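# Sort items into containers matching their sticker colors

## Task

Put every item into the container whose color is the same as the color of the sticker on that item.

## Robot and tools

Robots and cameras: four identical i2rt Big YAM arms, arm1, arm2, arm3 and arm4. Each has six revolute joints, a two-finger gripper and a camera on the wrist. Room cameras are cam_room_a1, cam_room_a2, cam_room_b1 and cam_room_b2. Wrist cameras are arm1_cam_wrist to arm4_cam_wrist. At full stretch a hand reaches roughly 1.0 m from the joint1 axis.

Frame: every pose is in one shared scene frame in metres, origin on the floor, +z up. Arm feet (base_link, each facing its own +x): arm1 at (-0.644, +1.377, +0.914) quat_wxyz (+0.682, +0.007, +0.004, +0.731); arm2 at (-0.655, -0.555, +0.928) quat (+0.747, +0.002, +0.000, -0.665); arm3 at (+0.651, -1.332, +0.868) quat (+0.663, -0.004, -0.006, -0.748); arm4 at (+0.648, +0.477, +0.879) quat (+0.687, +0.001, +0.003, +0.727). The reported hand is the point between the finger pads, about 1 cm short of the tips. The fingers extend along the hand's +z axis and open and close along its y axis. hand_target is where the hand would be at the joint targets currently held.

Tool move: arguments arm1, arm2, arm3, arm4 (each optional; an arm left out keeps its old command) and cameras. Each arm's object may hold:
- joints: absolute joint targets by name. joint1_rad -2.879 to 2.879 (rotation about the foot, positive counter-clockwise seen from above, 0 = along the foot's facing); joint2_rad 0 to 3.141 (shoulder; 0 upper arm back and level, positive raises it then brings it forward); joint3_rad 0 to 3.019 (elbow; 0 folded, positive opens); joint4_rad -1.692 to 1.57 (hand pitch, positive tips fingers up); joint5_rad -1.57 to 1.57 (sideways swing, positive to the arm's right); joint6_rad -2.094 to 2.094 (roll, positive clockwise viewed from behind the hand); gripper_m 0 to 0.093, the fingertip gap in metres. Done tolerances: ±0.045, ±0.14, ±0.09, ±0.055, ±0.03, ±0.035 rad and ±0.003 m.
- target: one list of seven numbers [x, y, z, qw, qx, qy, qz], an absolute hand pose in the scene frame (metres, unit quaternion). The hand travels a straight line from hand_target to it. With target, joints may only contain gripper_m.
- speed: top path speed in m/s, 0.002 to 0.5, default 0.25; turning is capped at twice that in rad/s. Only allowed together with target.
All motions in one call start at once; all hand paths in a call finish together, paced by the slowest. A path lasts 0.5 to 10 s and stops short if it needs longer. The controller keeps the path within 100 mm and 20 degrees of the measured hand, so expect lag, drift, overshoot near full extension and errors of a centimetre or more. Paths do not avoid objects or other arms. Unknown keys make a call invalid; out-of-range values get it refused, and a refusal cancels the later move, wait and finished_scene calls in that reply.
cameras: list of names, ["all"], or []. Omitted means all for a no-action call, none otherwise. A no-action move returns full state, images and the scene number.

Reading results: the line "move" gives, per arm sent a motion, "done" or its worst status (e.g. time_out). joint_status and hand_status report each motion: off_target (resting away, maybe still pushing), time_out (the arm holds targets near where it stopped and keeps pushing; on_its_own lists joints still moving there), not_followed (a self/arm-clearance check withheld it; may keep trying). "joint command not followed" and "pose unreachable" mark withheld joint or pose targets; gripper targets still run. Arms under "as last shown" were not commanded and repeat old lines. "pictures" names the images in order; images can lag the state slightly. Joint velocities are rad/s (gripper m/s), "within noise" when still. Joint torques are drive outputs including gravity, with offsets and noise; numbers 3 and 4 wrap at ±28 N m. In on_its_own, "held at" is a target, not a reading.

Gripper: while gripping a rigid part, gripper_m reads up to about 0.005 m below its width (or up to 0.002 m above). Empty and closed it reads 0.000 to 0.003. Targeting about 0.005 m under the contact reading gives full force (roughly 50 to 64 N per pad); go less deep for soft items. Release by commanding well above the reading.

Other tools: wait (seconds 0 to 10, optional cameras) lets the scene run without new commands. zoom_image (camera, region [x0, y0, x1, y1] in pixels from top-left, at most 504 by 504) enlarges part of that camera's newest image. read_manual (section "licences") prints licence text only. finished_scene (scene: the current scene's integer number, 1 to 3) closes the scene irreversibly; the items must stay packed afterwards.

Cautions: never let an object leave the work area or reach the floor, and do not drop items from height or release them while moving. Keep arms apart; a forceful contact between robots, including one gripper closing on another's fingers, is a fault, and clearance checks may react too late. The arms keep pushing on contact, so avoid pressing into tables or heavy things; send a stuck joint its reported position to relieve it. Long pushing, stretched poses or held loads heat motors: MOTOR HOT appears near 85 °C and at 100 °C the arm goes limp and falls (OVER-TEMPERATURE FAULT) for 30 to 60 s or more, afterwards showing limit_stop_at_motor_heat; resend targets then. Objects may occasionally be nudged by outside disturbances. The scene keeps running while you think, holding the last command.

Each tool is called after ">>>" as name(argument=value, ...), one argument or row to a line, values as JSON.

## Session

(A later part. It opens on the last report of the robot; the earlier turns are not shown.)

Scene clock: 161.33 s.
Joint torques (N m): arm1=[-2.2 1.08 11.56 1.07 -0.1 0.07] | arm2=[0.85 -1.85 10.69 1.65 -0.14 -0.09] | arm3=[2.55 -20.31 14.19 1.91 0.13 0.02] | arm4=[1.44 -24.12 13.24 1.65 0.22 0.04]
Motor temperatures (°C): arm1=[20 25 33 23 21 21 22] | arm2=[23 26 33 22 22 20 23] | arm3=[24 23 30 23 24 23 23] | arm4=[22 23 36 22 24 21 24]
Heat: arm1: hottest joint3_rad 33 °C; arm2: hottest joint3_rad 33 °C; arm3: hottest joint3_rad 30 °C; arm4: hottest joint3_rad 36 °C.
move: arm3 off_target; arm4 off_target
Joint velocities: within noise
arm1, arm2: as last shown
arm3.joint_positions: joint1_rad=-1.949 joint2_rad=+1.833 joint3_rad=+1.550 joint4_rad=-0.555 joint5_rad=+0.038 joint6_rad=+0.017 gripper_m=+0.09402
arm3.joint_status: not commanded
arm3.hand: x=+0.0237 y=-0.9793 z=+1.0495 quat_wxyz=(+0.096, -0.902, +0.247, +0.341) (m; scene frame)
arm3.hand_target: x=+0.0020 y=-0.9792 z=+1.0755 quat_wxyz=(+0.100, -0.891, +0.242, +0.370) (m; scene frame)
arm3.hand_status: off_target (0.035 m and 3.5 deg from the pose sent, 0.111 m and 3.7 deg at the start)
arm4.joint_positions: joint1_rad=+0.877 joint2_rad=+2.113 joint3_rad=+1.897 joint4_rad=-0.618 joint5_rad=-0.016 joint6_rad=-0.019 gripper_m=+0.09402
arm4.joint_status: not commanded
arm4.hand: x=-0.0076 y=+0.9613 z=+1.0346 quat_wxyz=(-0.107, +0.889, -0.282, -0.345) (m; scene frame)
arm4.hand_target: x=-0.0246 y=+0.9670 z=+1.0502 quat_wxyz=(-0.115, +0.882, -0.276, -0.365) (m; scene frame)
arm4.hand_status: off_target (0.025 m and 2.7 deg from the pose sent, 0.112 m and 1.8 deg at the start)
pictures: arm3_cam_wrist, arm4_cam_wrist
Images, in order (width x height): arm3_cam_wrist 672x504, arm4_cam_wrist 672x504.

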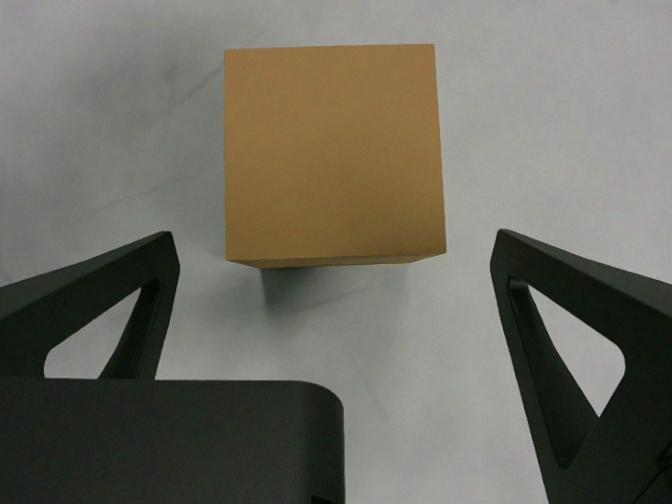

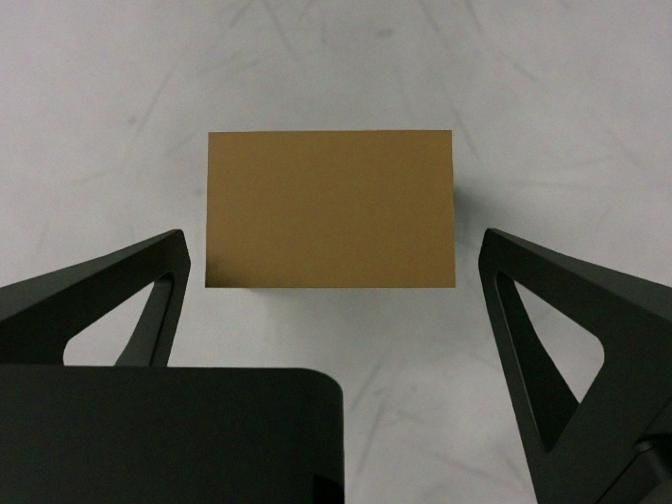

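>>> move(
  arm4={"target":[-0.036,0.975,1.030,-0.1145,0.8815,-0.276,-0.365],"speed":0.1},
  arm3={"target":[-0.024,-0.964,1.072,-0.1003,0.8917,-0.242,-0.3696],"speed":0.1},
  cameras=["arm3_cam_wrist","arm4_cam_wrist"],
)

Scene clock: 167.27 s.
Joint torques (N m): arm1=[-2.37 1.79 11.58 1.26 -0.09 0.04] | arm2=[0.85 -1.85 10.65 1.63 -0.14 -0.07] | arm3=[2.55 -21.13 14.15 1.05 0.1 0] | arm4=[1.38 -24 13.12 1.62 0.19 0.05]
Motor temperatures (°C): arm1=[20 25 33 23 21 21 22] | arm2=[23 26 33 22 22 20 23] | arm3=[24 23 31 23 24 23 23] | arm4=[22 24 38 22 24 21 24]
Heat: arm1: hottest joint3_rad 33 °C; arm2: hottest joint3_rad 33 °C; arm3: hottest joint3_rad 31 °C; arm4: hottest joint3_rad 38 °C.
move: arm3 off_target; arm4 off_target
Joint velocities: within noise
arm1, arm2: as last shown
arm3.joint_positions: joint1_rad=-1.949 joint2_rad=+1.904 joint3_rad=+1.656 joint4_rad=-0.562 joint5_rad=+0.038 joint6_rad=+0.017 gripper_m=+0.09402
arm3.joint_status: not commanded
arm3.hand: x=-0.0054 y=-0.9634 z=+1.0547 quat_wxyz=(+0.100, -0.897, +0.246, +0.354) (m; scene frame)
arm3.hand_target: x=-0.0228 y=-0.9648 z=+1.0720 quat_wxyz=(+0.100, -0.891, +0.242, +0.370) (m; scene frame)
arm3.hand_status: off_target (0.025 m and 1.9 deg from the pose sent, 0.055 m and 3.5 deg at the start)
arm4.joint_positions: joint1_rad=+0.877 joint2_rad=+2.154 joint3_rad=+1.926 joint4_rad=-0.603 joint5_rad=-0.016 joint6_rad=-0.019 gripper_m=+0.09402
arm4.joint_status: not commanded
arm4.hand: x=-0.0167 y=+0.9680 z=+1.0199 quat_wxyz=(-0.107, +0.888, -0.282, -0.346) (m; scene frame)
arm4.hand_target: x=-0.0346 y=+0.9739 z=+1.0301 quat_wxyz=(-0.114, +0.882, -0.276, -0.365) (m; scene frame)
arm4.hand_status: off_target (0.023 m and 2.5 deg from the pose sent, 0.032 m and 2.7 deg at the start)
pictures: arm3_cam_wrist, arm4_cam_wrist
Images, in order (width x height): arm3_cam_wrist 672x504, arm4_cam_wrist 672x504.

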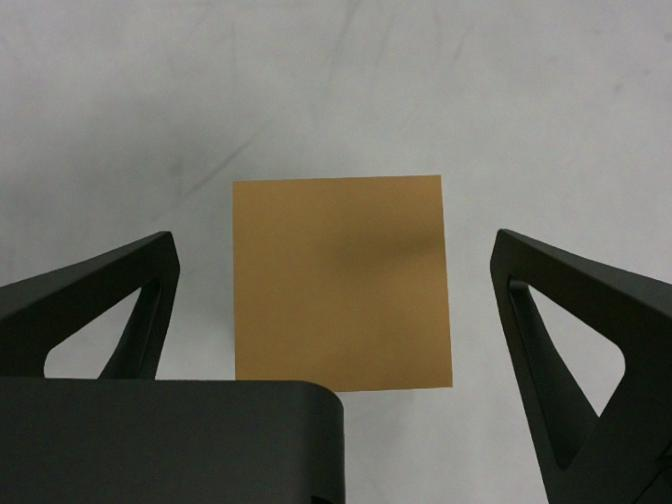

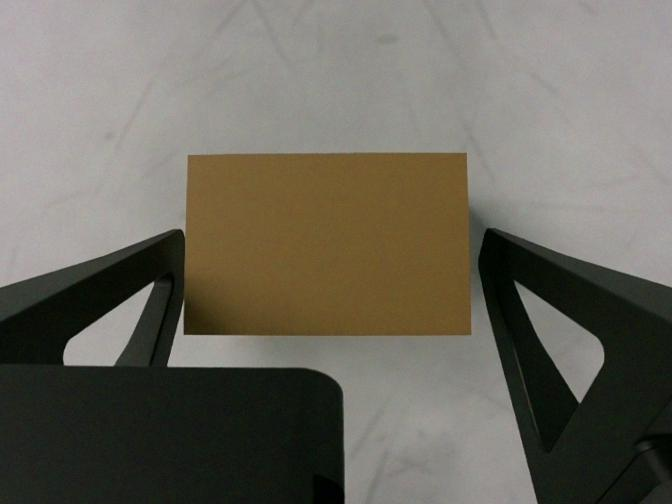

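>>> move(
  arm4={"joints":{"gripper_m":0.045}},
  arm3={"joints":{"gripper_m":0.035}},
)

>>> move(
  arm4={"target":[-0.005,0.955,1.13,-0.1145,0.8815,-0.276,-0.365],"speed":0.2},
  arm3={"target":[0.01,-0.982,1.15,-0.1003,0.8917,-0.242,-0.3696],"speed":0.2},
  cameras=["arm3_cam_wrist","arm4_cam_wrist"],
)

>>> move(
  arm4={"target":[0.40,0.67,1.25,-0.1145,0.8815,-0.276,-0.365],"speed":0.3},
  arm3={"target":[0.40,-1.195,1.25,-0.1003,0.8917,-0.242,-0.3696],"speed":0.3},
)

>>> move(
  arm3={"joints":{"joint2_rad":0.54,"joint3_rad":1.5,"joint4_rad":-1.6}},
  arm4={"joints":{"joint2_rad":0.54,"joint3_rad":1.5,"joint4_rad":-1.6}},
)

>>> move(
  arm3={"joints":{"joint1_rad":1.2,"joint5_rad":0,"joint6_rad":0}},
  arm4={"joints":{"joint1_rad":-1.08,"joint5_rad":0,"joint6_rad":0}},
  cameras=["arm3_cam_wrist","arm4_cam_wrist"],
)

Scene clock: 177.73 s.
Joint torques (N m): arm1=[-2.2 1.61 11.43 1.26 -0.06 0.05] | arm2=[0.85 -1.85 10.65 1.68 -0.14 -0.08] | arm3=[2.55 -20.95 14.24 1.09 0.05 0.01] | arm4=[1.32 -24.35 13.11 1.63 0.19 0.03]
Motor temperatures (°C): arm1=[20 25 33 23 21 21 22] | arm2=[23 26 33 22 22 20 23] | arm3=[24 24 33 23 24 23 23] | arm4=[22 26 40 22 24 21 24]
Heat: arm1: hottest joint3_rad 33 °C; arm2: hottest joint3_rad 33 °C; arm3: hottest joint3_rad 33 °C; arm4: hottest joint3_rad 40 °C.
move: arm3 off_target; arm4 off_target
Joint velocities: within noise
arm1, arm2: as last shown
arm3.joint_positions: joint1_rad=-1.949 joint2_rad=+1.904 joint3_rad=+1.656 joint4_rad=-0.562 joint5_rad=+0.038 joint6_rad=+0.017 gripper_m=+0.05319
arm3.joint_status: gripper_m off_target (ended at +0.05322, target +0.03500)
arm3.hand: x=-0.0054 y=-0.9632 z=+1.0547 quat_wxyz=(+0.100, -0.897, +0.246, +0.354) (m; scene frame)
arm3.hand_target: x=-0.0228 y=-0.9648 z=+1.0720 quat_wxyz=(+0.100, -0.891, +0.242, +0.370) (m; scene frame)
arm3.hand_status: not commanded
arm4.joint_positions: joint1_rad=+0.877 joint2_rad=+2.154 joint3_rad=+1.926 joint4_rad=-0.602 joint5_rad=-0.015 joint6_rad=-0.019 gripper_m=+0.06958
arm4.joint_status: gripper_m off_target (ended at +0.06960, target +0.04500)
arm4.hand: x=-0.0170 y=+0.9679 z=+1.0204 quat_wxyz=(-0.108, +0.888, -0.282, -0.346) (m; scene frame)
arm4.hand_target: x=-0.0345 y=+0.9740 z=+1.0302 quat_wxyz=(-0.115, +0.882, -0.276, -0.365) (m; scene frame)
arm4.hand_status: not commanded
pictures: none

Scene clock: 179.07 s.
Joint torques (N m): arm1=[-2.43 1.49 11.55 1.22 -0.02 0.02] | arm2=[0.79 -1.96 10.67 1.68 -0.13 -0.08] | arm3=[2.49 -21.07 14.3 1.1 0.09 0.02] | arm4=[0.97 -25.17 12.79 0.81 0.14 0.04]
Motor temperatures (°C): arm1=[20 24 33 23 21 21 22] | arm2=[23 25 33 22 22 20 23] | arm3=[24 24 33 23 24 23 23] | arm4=[22 26 40 22 24 21 25]
Heat: arm1: hottest joint3_rad 33 °C; arm2: hottest joint3_rad 33 °C; arm3: hottest joint3_rad 33 °C; arm4: hottest joint3_rad 40 °C.
move: arm3 off_target; arm4 off_target
Joint velocities: within noise
arm1, arm2: as last shown
arm3.joint_positions: joint1_rad=-1.949 joint2_rad=+1.786 joint3_rad=+1.666 joint4_rad=-0.708 joint5_rad=+0.038 joint6_rad=+0.017 gripper_m=+0.05319
arm3.joint_status: not commanded
arm3.hand: x=+0.0254 y=-0.9792 z=+1.1198 quat_wxyz=(+0.098, -0.900, +0.247, +0.346) (m; scene frame)
arm3.hand_target: x=+0.0115 y=-0.9829 z=+1.1500 quat_wxyz=(+0.100, -0.891, +0.242, +0.370) (m; scene frame)
arm3.hand_status: off_target (0.034 m and 2.9 deg from the pose sent, 0.098 m and 1.9 deg at the start)
arm4.joint_positions: joint1_rad=+0.877 joint2_rad=+2.033 joint3_rad=+1.948 joint4_rad=-0.739 joint5_rad=-0.015 joint6_rad=-0.019 gripper_m=+0.06958
arm4.joint_status: not commanded
arm4.hand: x=+0.0044 y=+0.9527 z=+1.1051 quat_wxyz=(-0.109, +0.887, -0.281, -0.349) (m; scene frame)
arm4.hand_target: x=-0.0040 y=+0.9544 z=+1.1300 quat_wxyz=(-0.115, +0.882, -0.276, -0.365) (m; scene frame)
arm4.hand_status: off_target (0.027 m and 2.2 deg from the pose sent, 0.111 m and 2.5 deg at the start)
pictures: arm3_cam_wrist, arm4_cam_wrist
Images, in order (width x height): arm3_cam_wrist 672x504, arm4_cam_wrist 672x504.

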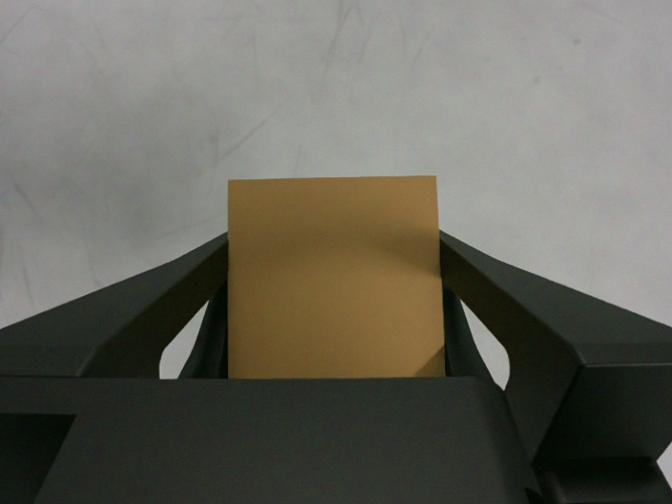

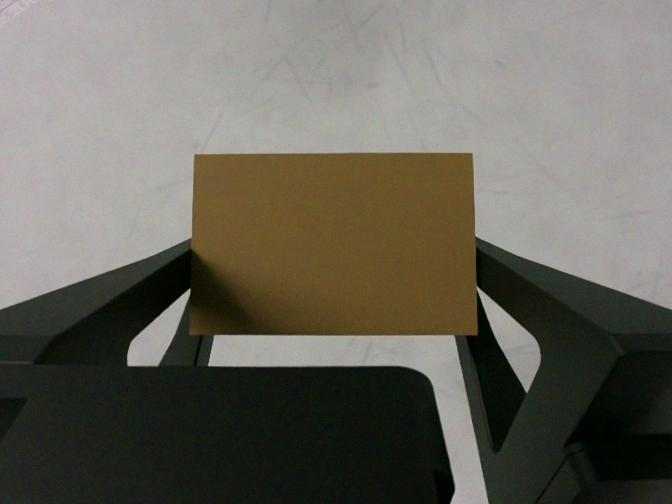

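Scene clock: 181.60 s.
Joint torques (N m): arm1=[-2.84 0.67 11.59 1.14 -0.03 -0.01] | arm2=[0.79 -1.85 10.65 1.63 -0.14 -0.08] | arm3=[2.2 -0.32 9.14 1.26 0.16 0.02] | arm4=[-0.15 -1.67 9.2 0.84 -0.06 -0.08]
Motor temperatures (°C): arm1=[20 24 33 23 21 21 22] | arm2=[23 25 33 22 22 20 23] | arm3=[24 24 33 23 24 23 23] | arm4=[22 26 40 22 24 21 25]
Heat: arm1: hottest joint3_rad 33 °C; arm2: hottest joint3_rad 33 °C; arm3: hottest joint3_rad 33 °C; arm4: hottest joint3_rad 40 °C.
move: arm3 done; arm4 done
Joint velocities: within noise
arm1, arm2: as last shown
arm3.joint_positions: joint1_rad=-1.900 joint2_rad=+0.625 joint3_rad=+1.037 joint4_rad=-1.181 joint5_rad=+0.073 joint6_rad=+0.051 gripper_m=+0.05319
arm3.joint_status: not commanded
arm3.hand: x=+0.4020 y=-1.1917 z=+1.2535 quat_wxyz=(+0.104, -0.889, +0.244, +0.374) (m; scene frame)
arm3.hand_target: x=+0.4001 y=-1.1950 z=+1.2500 quat_wxyz=(+0.100, -0.892, +0.242, +0.370) (m; scene frame)
arm3.hand_status: done (0.005 m and 0.8 deg from the pose sent, 0.452 m and 2.9 deg at the start)
arm4.joint_positions: joint1_rad=+0.844 joint2_rad=+0.695 joint3_rad=+1.018 joint4_rad=-1.095 joint5_rad=-0.042 joint6_rad=-0.041 gripper_m=+0.06958
arm4.joint_status: not commanded
arm4.hand: x=+0.3990 y=+0.6686 z=+1.2533 quat_wxyz=(-0.115, +0.878, -0.278, -0.373) (m; scene frame)
arm4.hand_target: x=+0.4001 y=+0.6700 z=+1.2500 quat_wxyz=(-0.115, +0.882, -0.276, -0.365) (m; scene frame)
arm4.hand_status: done (0.004 m and 1.0 deg from the pose sent, 0.507 m and 2.1 deg at the start)
pictures: none

Scene clock: 182.90 s.
Joint torques (N m): arm1=[-2.49 1.32 11.59 1.18 -0.04 0.02] | arm2=[0.73 -1.85 10.67 1.65 -0.14 -0.08] | arm3=[2.37 4.66 9.36 1.36 0.13 0.02] | arm4=[-0.21 5.66 7.46 0.84 -0.04 -0.1]
Motor temperatures (°C): arm1=[20 24 33 23 21 21 22] | arm2=[23 25 33 22 22 20 23] | arm3=[24 24 33 23 24 23 23] | arm4=[22 25 39 22 24 21 25]
Heat: arm1: hottest joint3_rad 33 °C; arm2: hottest joint3_rad 33 °C; arm3: hottest joint3_rad 33 °C; arm4: hottest joint3_rad 39 °C.
move: arm3 done; arm4 done
Joint velocities: within noise
arm1, arm2: as last shown
arm3.joint_positions: joint1_rad=-1.900 joint2_rad=+0.533 joint3_rad=+1.471 joint4_rad=-1.595 joint5_rad=+0.073 joint6_rad=+0.051 gripper_m=+0.05319
arm3.joint_status: all done
arm3.hand: x=+0.5189 y=-1.2461 z=+1.4043 quat_wxyz=(+0.114, -0.866, +0.241, +0.423) (m; scene frame)
arm3.hand_target: x=+0.5202 y=-1.2486 z=+1.4147 quat_wxyz=(+0.111, -0.863, +0.238, +0.432) (m; scene frame)
arm3.hand_status: not commanded
arm4.joint_positions: joint1_rad=+0.844 joint2_rad=+0.529 joint3_rad=+1.482 joint4_rad=-1.590 joint5_rad=-0.043 joint6_rad=-0.041 gripper_m=+0.06958
arm4.joint_status: all done
arm4.hand: x=+0.5289 y=+0.5667 z=+1.4237 quat_wxyz=(-0.137, +0.851, -0.268, -0.430) (m; scene frame)
arm4.hand_target: x=+0.5291 y=+0.5673 z=+1.4278 quat_wxyz=(-0.139, +0.853, -0.265, -0.428) (m; scene frame)
arm4.hand_status: not commanded
pictures: none

Scene clock: 185.27 s.
Joint torques (N m): arm1=[-3.14 1.38 11.44 1.35 -0.05 0.04] | arm2=[0.85 -1.79 10.63 1.65 -0.13 -0.08] | arm3=[2.02 5.19 9.17 1.33 0.06 -0.12] | arm4=[0.79 5.54 7.45 0.9 0.12 0.14]
Motor temperatures (°C): arm1=[20 24 33 23 21 21 22] | arm2=[23 25 33 22 22 20 23] | arm3=[24 24 33 23 24 23 24] | arm4=[22 25 39 22 24 21 25]
Heat: arm1: hottest joint3_rad 33 °C; arm2: hottest joint3_rad 33 °C; arm3: hottest joint3_rad 33 °C; arm4: hottest joint3_rad 39 °C.
move: arm3 done; arm4 done
Joint velocities: within noise
arm1.joint_positions: joint1_rad=-2.246 joint2_rad=+0.659 joint3_rad=+0.893 joint4_rad=-0.989 joint5_rad=-0.010 joint6_rad=+0.001 gripper_m=+0.09297
arm1.joint_status: not commanded
arm1.hand: x=-0.3779 y=+1.1972 z=+1.2443 quat_wxyz=(-0.373, -0.272, -0.880, +0.115) (m; scene frame)
arm1.hand_target: x=-0.3800 y=+1.1951 z=+1.2401 quat_wxyz=(-0.365, -0.276, -0.882, +0.114) (m; scene frame)
arm1.hand_status: not commanded
arm2.joint_positions: joint1_rad=+0.917 joint2_rad=+0.666 joint3_rad=+0.866 joint4_rad=-0.947 joint5_rad=+0.001 joint6_rad=+0.008 gripper_m=+0.08794
arm2.joint_status: not commanded
arm2.hand: x=-0.3789 y=-0.7216 z=+1.2534 quat_wxyz=(-0.387, -0.247, -0.882, +0.103) (m; scene frame)
arm2.hand_target: x=-0.3801 y=-0.7199 z=+1.2402 quat_wxyz=(-0.370, -0.242, -0.892, +0.100) (m; scene frame)
arm2.hand_status: not commanded
arm3.joint_positions: joint1_rad=+1.189 joint2_rad=+0.533 joint3_rad=+1.471 joint4_rad=-1.595 joint5_rad=-0.001 joint6_rad=+0.007 gripper_m=+0.05307
arm3.joint_status: all done
arm3.hand: x=+0.7840 y=-1.3982 z=+1.4064 quat_wxyz=(-0.429, -0.223, -0.868, +0.114) (m; scene frame)
arm3.hand_target: x=+0.7825 y=-1.3954 z=+1.4168 quat_wxyz=(-0.437, -0.214, -0.866, +0.115) (m; scene frame)
arm3.hand_status: not commanded
arm4.joint_positions: joint1_rad=-1.076 joint2_rad=+0.529 joint3_rad=+1.482 joint4_rad=-1.590 joint5_rad=+0.000 joint6_rad=-0.012 gripper_m=+0.06960
arm4.joint_status: all done
arm4.hand: x=+0.7782 y=+0.5573 z=+1.4224 quat_wxyz=(-0.432, +0.249, -0.859, -0.119) (m; scene frame)
arm4.hand_target: x=+0.7787 y=+0.5568 z=+1.4266 quat_wxyz=(-0.430, +0.242, -0.862, -0.120) (m; scene frame)
arm4.hand_status: not commanded
pictures: arm3_cam_wrist, arm4_cam_wrist
Images, in order (width x height): arm3_cam_wrist 672x504, arm4_cam_wrist 672x504.

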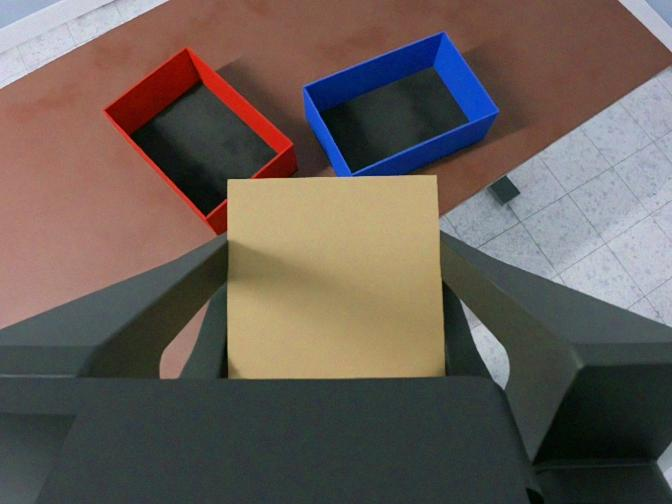

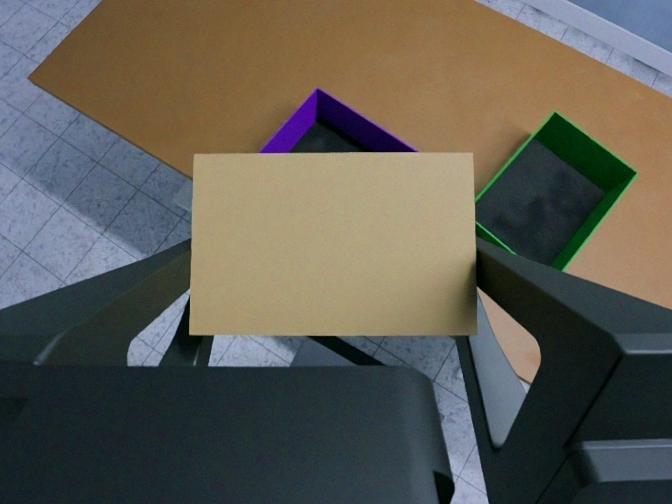

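>>> move(
  arm3={"target":[1.145,-1.75,1.02,0.383,0.0465,0.923,-0.019],"speed":0.3},
  arm4={"target":[1.115,0.722,1.01,0.383,0.032,0.923,-0.0134],"speed":0.3},
  cameras=["arm3_cam_wrist","arm4_cam_wrist"],
)

Scene clock: 201.30 s.
Joint torques (N m): arm1=[-2.67 1.32 11.51 1.26 -0.03 0.02] | arm2=[0.73 -1.79 10.66 1.69 -0.14 -0.08] | arm3=[0.5 -19.25 13.04 1.42 -0.46 -0.13] | arm4=[-0.03 -13.39 11.1 1.57 0.54 0.19]
Motor temperatures (°C): arm1=[20 24 33 23 21 21 22] | arm2=[23 25 33 22 22 20 23] | arm3=[24 24 32 23 24 23 24] | arm4=[22 24 37 22 24 21 25]
Heat: arm1: hottest joint3_rad 33 °C; arm2: hottest joint3_rad 33 °C; arm3: hottest joint3_rad 32 °C; arm4: hottest joint3_rad 37 °C.
move: arm3 off_target; arm4 off_target
Joint velocities: within noise
arm1, arm2: as last shown
arm3.joint_positions: joint1_rad=+0.869 joint2_rad=+1.771 joint3_rad=+1.278 joint4_rad=-0.518 joint5_rad=-0.496 joint6_rad=-0.553 gripper_m=+0.05307
arm3.joint_status: not commanded
arm3.hand: x=+1.1336 y=-1.7288 z=+0.9883 quat_wxyz=(-0.358, -0.056, -0.932, -0.006) (m; scene frame)
arm3.hand_target: x=+1.1435 y=-1.7485 z=+1.0206 quat_wxyz=(-0.383, -0.046, -0.923, +0.019) (m; scene frame)
arm3.hand_status: off_target (0.040 m and 4.3 deg from the pose sent, 0.635 m and 24.5 deg at the start)
arm4.joint_positions: joint1_rad=-0.984 joint2_rad=+1.476 joint3_rad=+0.877 joint4_rad=-0.384 joint5_rad=+0.472 joint6_rad=+0.527 gripper_m=+0.06960
arm4.joint_status: not commanded
arm4.hand: x=+1.0930 y=+0.7118 z=+0.9846 quat_wxyz=(-0.357, -0.013, -0.934, +0.033) (m; scene frame)
arm4.hand_target: x=+1.1134 y=+0.7210 z=+1.0107 quat_wxyz=(-0.383, -0.032, -0.923, +0.013) (m; scene frame)
arm4.hand_status: off_target (0.035 m and 4.5 deg from the pose sent, 0.557 m and 36.9 deg at the start)
pictures: arm3_cam_wrist, arm4_cam_wrist
Images, in order (width x height): arm3_cam_wrist 672x504, arm4_cam_wrist 672x504.

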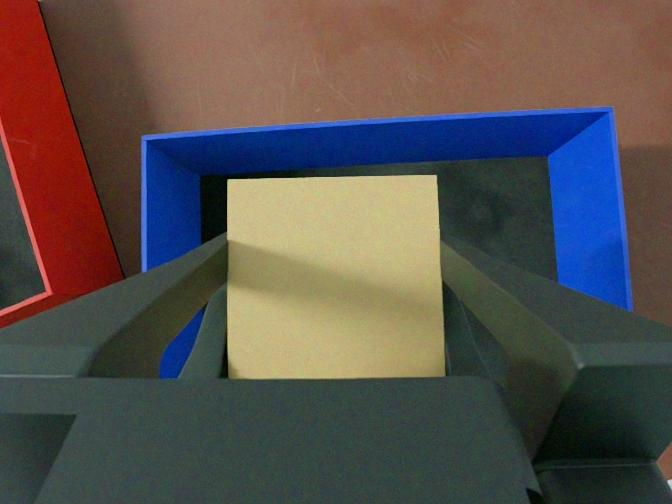

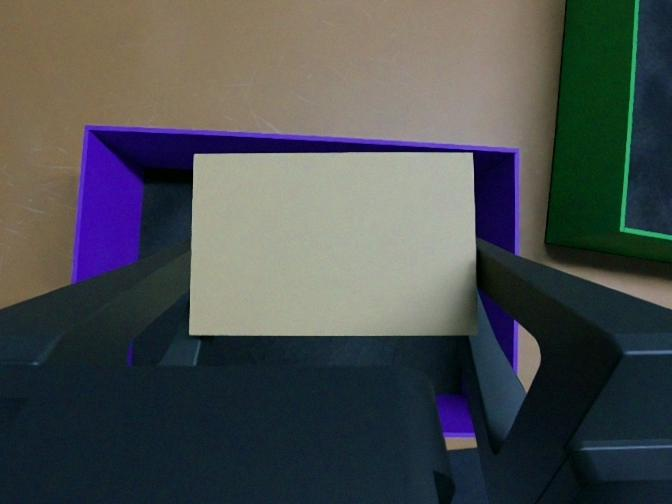

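>>> move(
  arm3={"target":[1.160,-1.769,0.89,0.383,0.0465,0.923,-0.019],"speed":0.2},
  arm4={"target":[1.128,0.741,0.87,0.383,0.032,0.923,-0.0134],"speed":0.2},
  cameras=["arm3_cam_wrist","arm4_cam_wrist"],
)

Scene clock: 211.23 s.
Joint torques (N m): arm1=[-2.61 0.73 11.48 1.28 -0.03 0.04] | arm2=[0.79 -1.85 10.66 1.66 -0.14 -0.08] | arm3=[0.21 -20.72 8.84 1.8 -0.44 -0.13] | arm4=[1.2 -15.79 6.19 1.76 0.52 0.2]
Motor temperatures (°C): arm1=[20 24 33 23 21 21 22] | arm2=[23 25 33 22 22 20 23] | arm3=[24 24 32 23 24 23 24] | arm4=[22 24 37 22 24 21 26]
Heat: arm1: hottest joint3_rad 33 °C; arm2: hottest joint3_rad 33 °C; arm3: hottest joint3_rad 32 °C; arm4: hottest joint3_rad 37 °C.
move: arm3 off_target; arm4 done
Joint velocities: within noise
arm1, arm2: as last shown
arm3.joint_positions: joint1_rad=+0.869 joint2_rad=+2.004 joint3_rad=+1.278 joint4_rad=-0.251 joint5_rad=-0.497 joint6_rad=-0.554 gripper_m=+0.05307
arm3.joint_status: not commanded
arm3.hand: x=+1.1572 y=-1.7554 z=+0.8781 quat_wxyz=(-0.370, -0.050, -0.928, +0.005) (m; scene frame)
arm3.hand_target: x=+1.1597 y=-1.7687 z=+0.8902 quat_wxyz=(-0.383, -0.046, -0.923, +0.019) (m; scene frame)
arm3.hand_status: off_target (0.018 m and 2.3 deg from the pose sent, 0.109 m and 4.3 deg at the start)
arm4.joint_positions: joint1_rad=-0.983 joint2_rad=+1.803 joint3_rad=+0.867 joint4_rad=-0.005 joint5_rad=+0.482 joint6_rad=+0.543 gripper_m=+0.06960
arm4.joint_status: not commanded
arm4.hand: x=+1.1252 y=+0.7342 z=+0.8673 quat_wxyz=(-0.374, -0.026, -0.927, +0.022) (m; scene frame)
arm4.hand_target: x=+1.1279 y=+0.7410 z=+0.8701 quat_wxyz=(-0.383, -0.032, -0.923, +0.013) (m; scene frame)
arm4.hand_status: done (0.008 m and 1.6 deg from the pose sent, 0.123 m and 4.5 deg at the start)
pictures: arm3_cam_wrist, arm4_cam_wrist
Images, in order (width x height): arm3_cam_wrist 672x504, arm4_cam_wrist 672x504.

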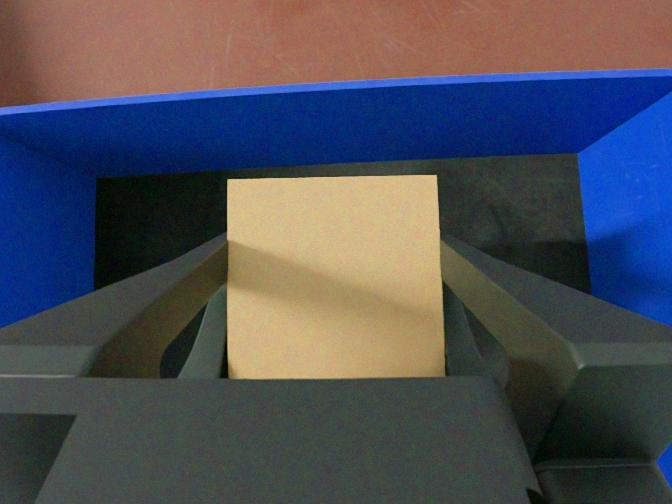

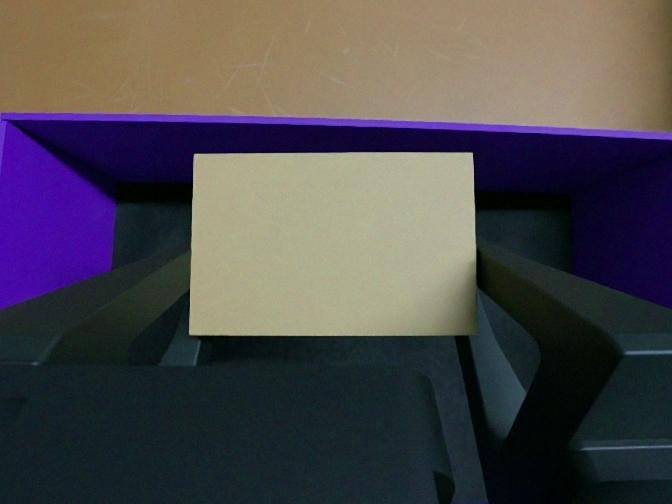

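>>> move(
  arm3={"target":[1.153,-1.769,0.80,0.383,0.0465,0.923,-0.019],"speed":0.15},
  arm4={"target":[1.120,0.741,0.768,0.383,0.032,0.923,-0.0134],"speed":0.15},
  cameras=["arm3_cam_wrist","arm4_cam_wrist"],
)

>>> move(
  arm3={"target":[1.153,-1.769,0.779,0.383,0.0465,0.923,-0.019],"speed":0.08},
  arm4={"target":[1.120,0.741,0.757,0.383,0.032,0.923,-0.0134],"speed":0.08},
  cameras=["cam_room_a1","cam_room_a2"],
)

>>> zoom_image(
  camera="cam_room_a1",
  region=[80, 270, 220, 410],
)

>>> zoom_image(
  camera="cam_room_a2",
  region=[340, 250, 460, 370],
)

Scene clock: 220.83 s.
Joint torques (N m): arm1=[-2.14 1.38 11.38 1.28 -0.06 0.02] | arm2=[0.85 -1.85 10.63 1.66 -0.14 -0.08] | arm3=[0.21 -21.6 6.3 1.85 -0.45 -0.13] | arm4=[1.26 -16.67 4.23 1.5 0.52 0.2]
Motor temperatures (°C): arm1=[20 24 33 23 21 21 22] | arm2=[23 25 33 22 22 20 23] | arm3=[24 25 31 23 24 23 24] | arm4=[22 24 35 22 25 21 26]
Heat: arm1: hottest joint3_rad 33 °C; arm2: hottest joint3_rad 33 °C; arm3: hottest joint3_rad 31 °C; arm4: hottest joint3_rad 35 °C.
move: arm3 done; arm4 done
Joint velocities: within noise
arm1, arm2: as last shown
arm3.joint_positions: joint1_rad=+0.864 joint2_rad=+2.159 joint3_rad=+1.264 joint4_rad=-0.063 joint5_rad=-0.502 joint6_rad=-0.561 gripper_m=+0.05307
arm3.joint_status: not commanded
arm3.hand: x=+1.1574 y=-1.7603 z=+0.7985 quat_wxyz=(-0.377, -0.046, -0.925, +0.011) (m; scene frame)
arm3.hand_target: x=+1.1529 y=-1.7689 z=+0.8000 quat_wxyz=(-0.383, -0.047, -0.923, +0.019) (m; scene frame)
arm3.hand_status: done (0.010 m and 1.2 deg from the pose sent, 0.079 m and 2.3 deg at the start)
arm4.joint_positions: joint1_rad=-0.971 joint2_rad=+2.059 joint3_rad=+0.853 joint4_rad=+0.264 joint5_rad=+0.489 joint6_rad=+0.552 gripper_m=+0.06960
arm4.joint_status: not commanded
arm4.hand: x=+1.1171 y=+0.7348 z=+0.7680 quat_wxyz=(-0.375, -0.026, -0.926, +0.021) (m; scene frame)
arm4.hand_target: x=+1.1199 y=+0.7411 z=+0.7681 quat_wxyz=(-0.383, -0.032, -0.923, +0.013) (m; scene frame)
arm4.hand_status: done (0.007 m and 1.4 deg from the pose sent, 0.100 m and 1.6 deg at the start)
pictures: arm3_cam_wrist, arm4_cam_wrist
Images, in order (width x height): arm3_cam_wrist 672x504, arm4_cam_wrist 672x504.

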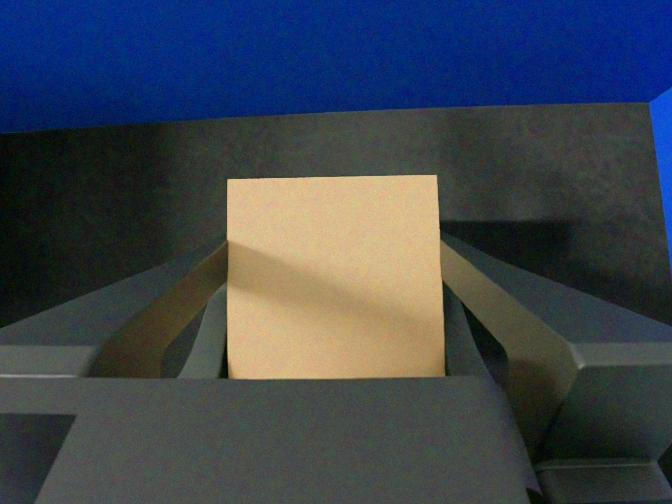

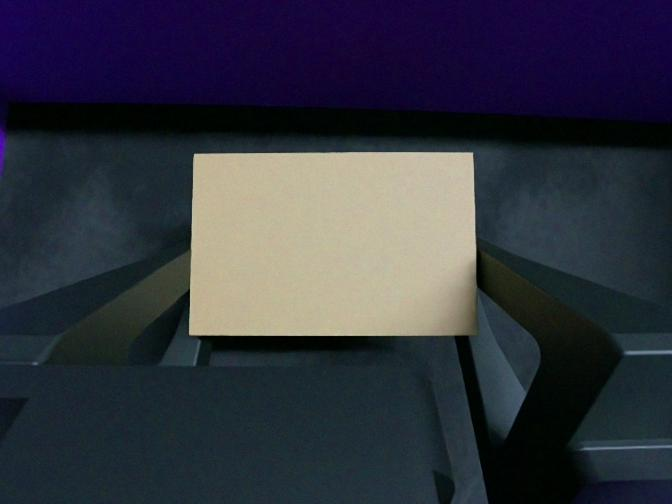

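Scene clock: 221.87 s.
Joint torques (N m): arm1=[-2.73 0.44 11.41 1.22 -0.05 0.02] | arm2=[0.79 -1.79 10.62 1.65 -0.14 -0.08] | arm3=[0.15 -20.37 6.41 1.81 -0.38 -0.1] | arm4=[1.08 -15.5 4.57 1.63 0.54 0.17]
Motor temperatures (°C): arm1=[20 24 33 23 21 21 22] | arm2=[23 25 33 22 22 20 23] | arm3=[24 25 31 23 24 23 24] | arm4=[22 24 35 22 25 21 26]
Heat: arm1: hottest joint3_rad 33 °C; arm2: hottest joint3_rad 33 °C; arm3: hottest joint3_rad 31 °C; arm4: hottest joint3_rad 35 °C.
move: arm3 off_target; arm4 done
Joint velocities: within noise
arm1, arm2: as last shown
arm3.joint_positions: joint1_rad=+0.864 joint2_rad=+2.191 joint3_rad=+1.264 joint4_rad=-0.022 joint5_rad=-0.503 joint6_rad=-0.562 gripper_m=+0.05307
arm3.joint_status: not commanded
arm3.hand: x=+1.1580 y=-1.7609 z=+0.7836 quat_wxyz=(-0.380, -0.044, -0.924, +0.014) (m; scene frame)
arm3.hand_target: x=+1.1529 y=-1.7689 z=+0.7791 quat_wxyz=(-0.383, -0.046, -0.923, +0.019) (m; scene frame)
arm3.hand_status: off_target (0.011 m and 0.7 deg from the pose sent, 0.022 m and 1.1 deg at the start)
arm4.joint_positions: joint1_rad=-0.971 joint2_rad=+2.079 joint3_rad=+0.853 joint4_rad=+0.289 joint5_rad=+0.489 joint6_rad=+0.552 gripper_m=+0.06960
arm4.joint_status: not commanded
arm4.hand: x=+1.1169 y=+0.7346 z=+0.7614 quat_wxyz=(-0.377, -0.027, -0.925, +0.019) (m; scene frame)
arm4.hand_target: x=+1.1199 y=+0.7410 z=+0.7573 quat_wxyz=(-0.383, -0.032, -0.923, +0.013) (m; scene frame)
arm4.hand_status: done (0.008 m and 1.1 deg from the pose sent, 0.013 m and 1.4 deg at the start)
pictures: cam_room_a1, cam_room_a2
Images, in order (width x height): cam_room_a1 672x504, cam_room_a2 672x504.

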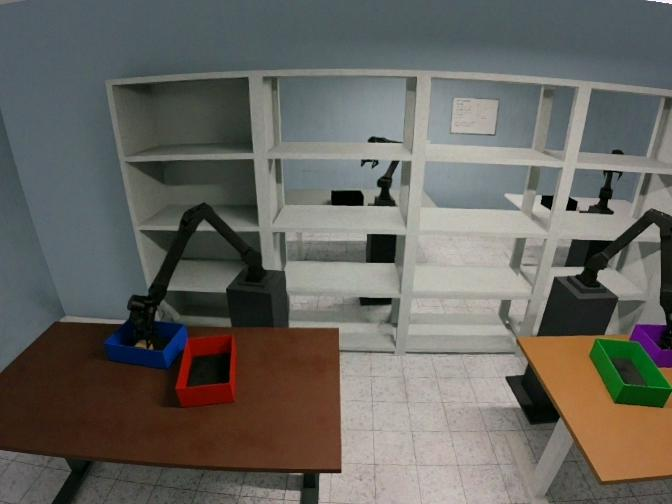

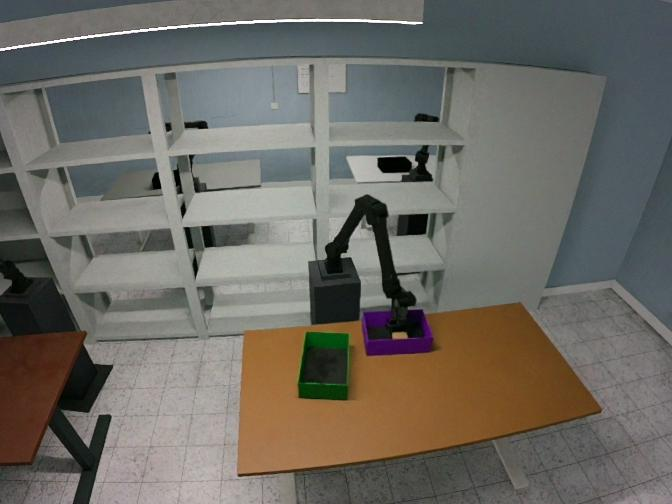

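Scaled by 3.600.

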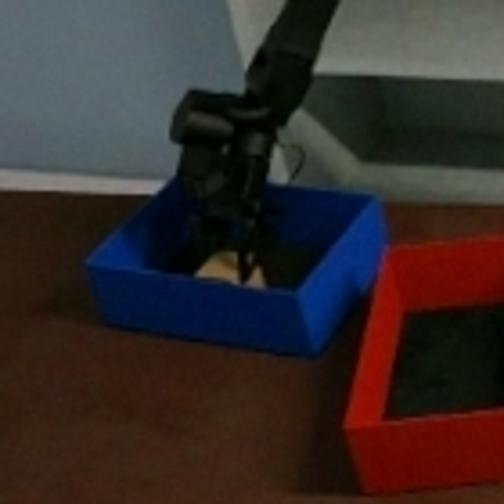

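Scaled by 4.200.

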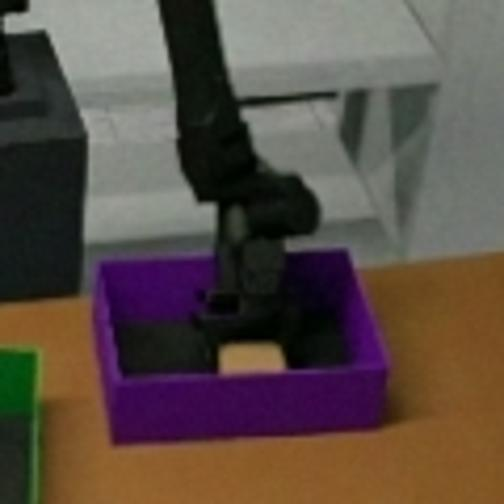

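>>> move(
  arm3={"joints":{"gripper_m":0.085}},
  arm4={"joints":{"gripper_m":0.09}},
)

>>> move(
  arm3={"target":[1.12,-1.765,1.0,0.383,0.0465,0.923,-0.019],"speed":0.2},
  arm4={"target":[1.09,0.735,0.98,0.383,0.032,0.923,-0.0134],"speed":0.2},
  cameras=["arm3_cam_wrist","arm4_cam_wrist"],
)

Scene clock: 227.40 s.
Joint torques (N m): arm1=[-2.32 0.91 11.32 1.2 -0.04 0.02] | arm2=[0.85 -1.96 10.67 1.66 -0.14 -0.08] | arm3=[0.15 -20.48 6.43 1.78 -0.38 -0.11] | arm4=[1.08 -15.74 4.46 1.5 0.51 0.19]
Motor temperatures (°C): arm1=[20 24 33 23 21 21 21] | arm2=[23 25 33 22 22 20 23] | arm3=[24 25 31 23 24 23 24] | arm4=[22 24 34 22 25 21 26]
Heat: arm1: hottest joint3_rad 33 °C; arm2: hottest joint3_rad 33 °C; arm3: hottest joint3_rad 31 °C; arm4: hottest joint3_rad 34 °C.
move: arm3 done; arm4 done
Joint velocities: within noise
arm1, arm2: as last shown
arm3.joint_positions: joint1_rad=+0.864 joint2_rad=+2.191 joint3_rad=+1.264 joint4_rad=-0.021 joint5_rad=-0.503 joint6_rad=-0.562 gripper_m=+0.08496
arm3.joint_status: all done
arm3.hand: x=+1.1582 y=-1.7610 z=+0.7838 quat_wxyz=(-0.381, -0.044, -0.924, +0.014) (m; scene frame)
arm3.hand_target: x=+1.1529 y=-1.7688 z=+0.7791 quat_wxyz=(-0.383, -0.046, -0.923, +0.019) (m; scene frame)
arm3.hand_status: not commanded
arm4.joint_positions: joint1_rad=-0.971 joint2_rad=+2.079 joint3_rad=+0.853 joint4_rad=+0.291 joint5_rad=+0.490 joint6_rad=+0.553 gripper_m=+0.08991
arm4.joint_status: all done
arm4.hand: x=+1.1173 y=+0.7347 z=+0.7618 quat_wxyz=(-0.378, -0.028, -0.925, +0.019) (m; scene frame)
arm4.hand_target: x=+1.1198 y=+0.7410 z=+0.7572 quat_wxyz=(-0.383, -0.032, -0.923, +0.013) (m; scene frame)
arm4.hand_status: not commanded
pictures: none

Scene clock: 229.23 s.
Joint torques (N m): arm1=[-2.43 1.73 11.54 1.14 -0.05 -0.01] | arm2=[0.91 -1.79 10.67 1.66 -0.15 -0.08] | arm3=[0.09 -18.73 12.25 0.7 -0.41 -0.12] | arm4=[1.55 -12.45 10.17 0.49 0.51 0.17]
Motor temperatures (°C): arm1=[20 24 33 23 21 21 21] | arm2=[23 25 33 22 22 20 23] | arm3=[24 25 31 23 24 23 24] | arm4=[22 24 34 22 25 21 26]
Heat: arm1: hottest joint3_rad 33 °C; arm2: hottest joint3_rad 33 °C; arm3: hottest joint3_rad 31 °C; arm4: hottest joint3_rad 34 °C.
move: arm3 off_target; arm4 off_target
Joint velocities: within noise
arm1, arm2: as last shown
arm3.joint_positions: joint1_rad=+0.820 joint2_rad=+1.780 joint3_rad=+1.252 joint4_rad=-0.473 joint5_rad=-0.528 joint6_rad=-0.601 gripper_m=+0.08496
arm3.joint_status: not commanded
arm3.hand: x=+1.1152 y=-1.7468 z=+0.9792 quat_wxyz=(-0.370, -0.050, -0.928, +0.003) (m; scene frame)
arm3.hand_target: x=+1.1191 y=-1.7643 z=+1.0001 quat_wxyz=(-0.383, -0.047, -0.923, +0.019) (m; scene frame)
arm3.hand_status: off_target (0.028 m and 2.4 deg from the pose sent, 0.220 m and 0.7 deg at the start)
arm4.joint_positions: joint1_rad=-0.939 joint2_rad=+1.500 joint3_rad=+0.823 joint4_rad=-0.291 joint5_rad=+0.510 joint6_rad=+0.582 gripper_m=+0.08991
arm4.joint_status: not commanded
arm4.hand: x=+1.0797 y=+0.7221 z=+0.9639 quat_wxyz=(-0.372, -0.025, -0.928, +0.025) (m; scene frame)
arm4.hand_target: x=+1.0894 y=+0.7346 z=+0.9803 quat_wxyz=(-0.383, -0.032, -0.923, +0.013) (m; scene frame)
arm4.hand_status: off_target (0.023 m and 2.1 deg from the pose sent, 0.220 m and 1.0 deg at the start)
pictures: arm3_cam_wrist, arm4_cam_wrist
Images, in order (width x height): arm3_cam_wrist 672x504, arm4_cam_wrist 672x504.

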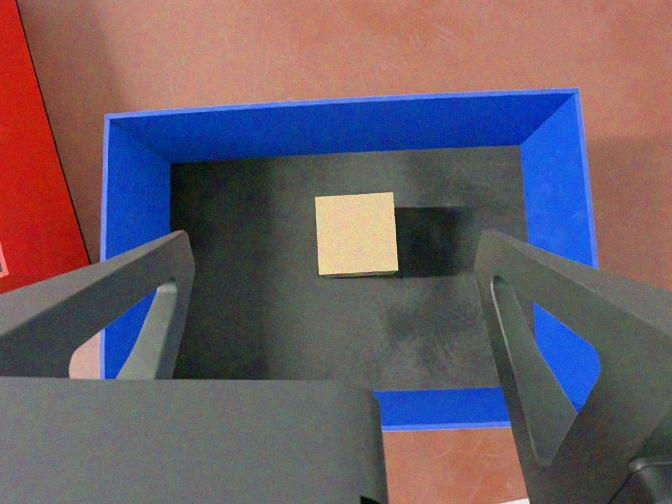

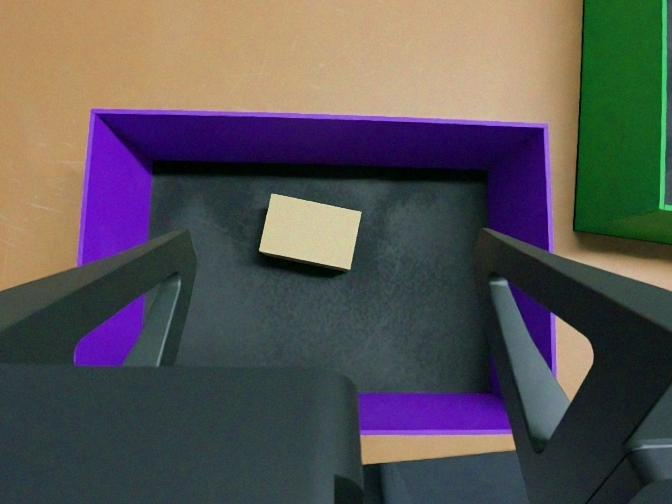

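>>> finished_scene(
  scene=3,
)

The scene is finished: the task was done.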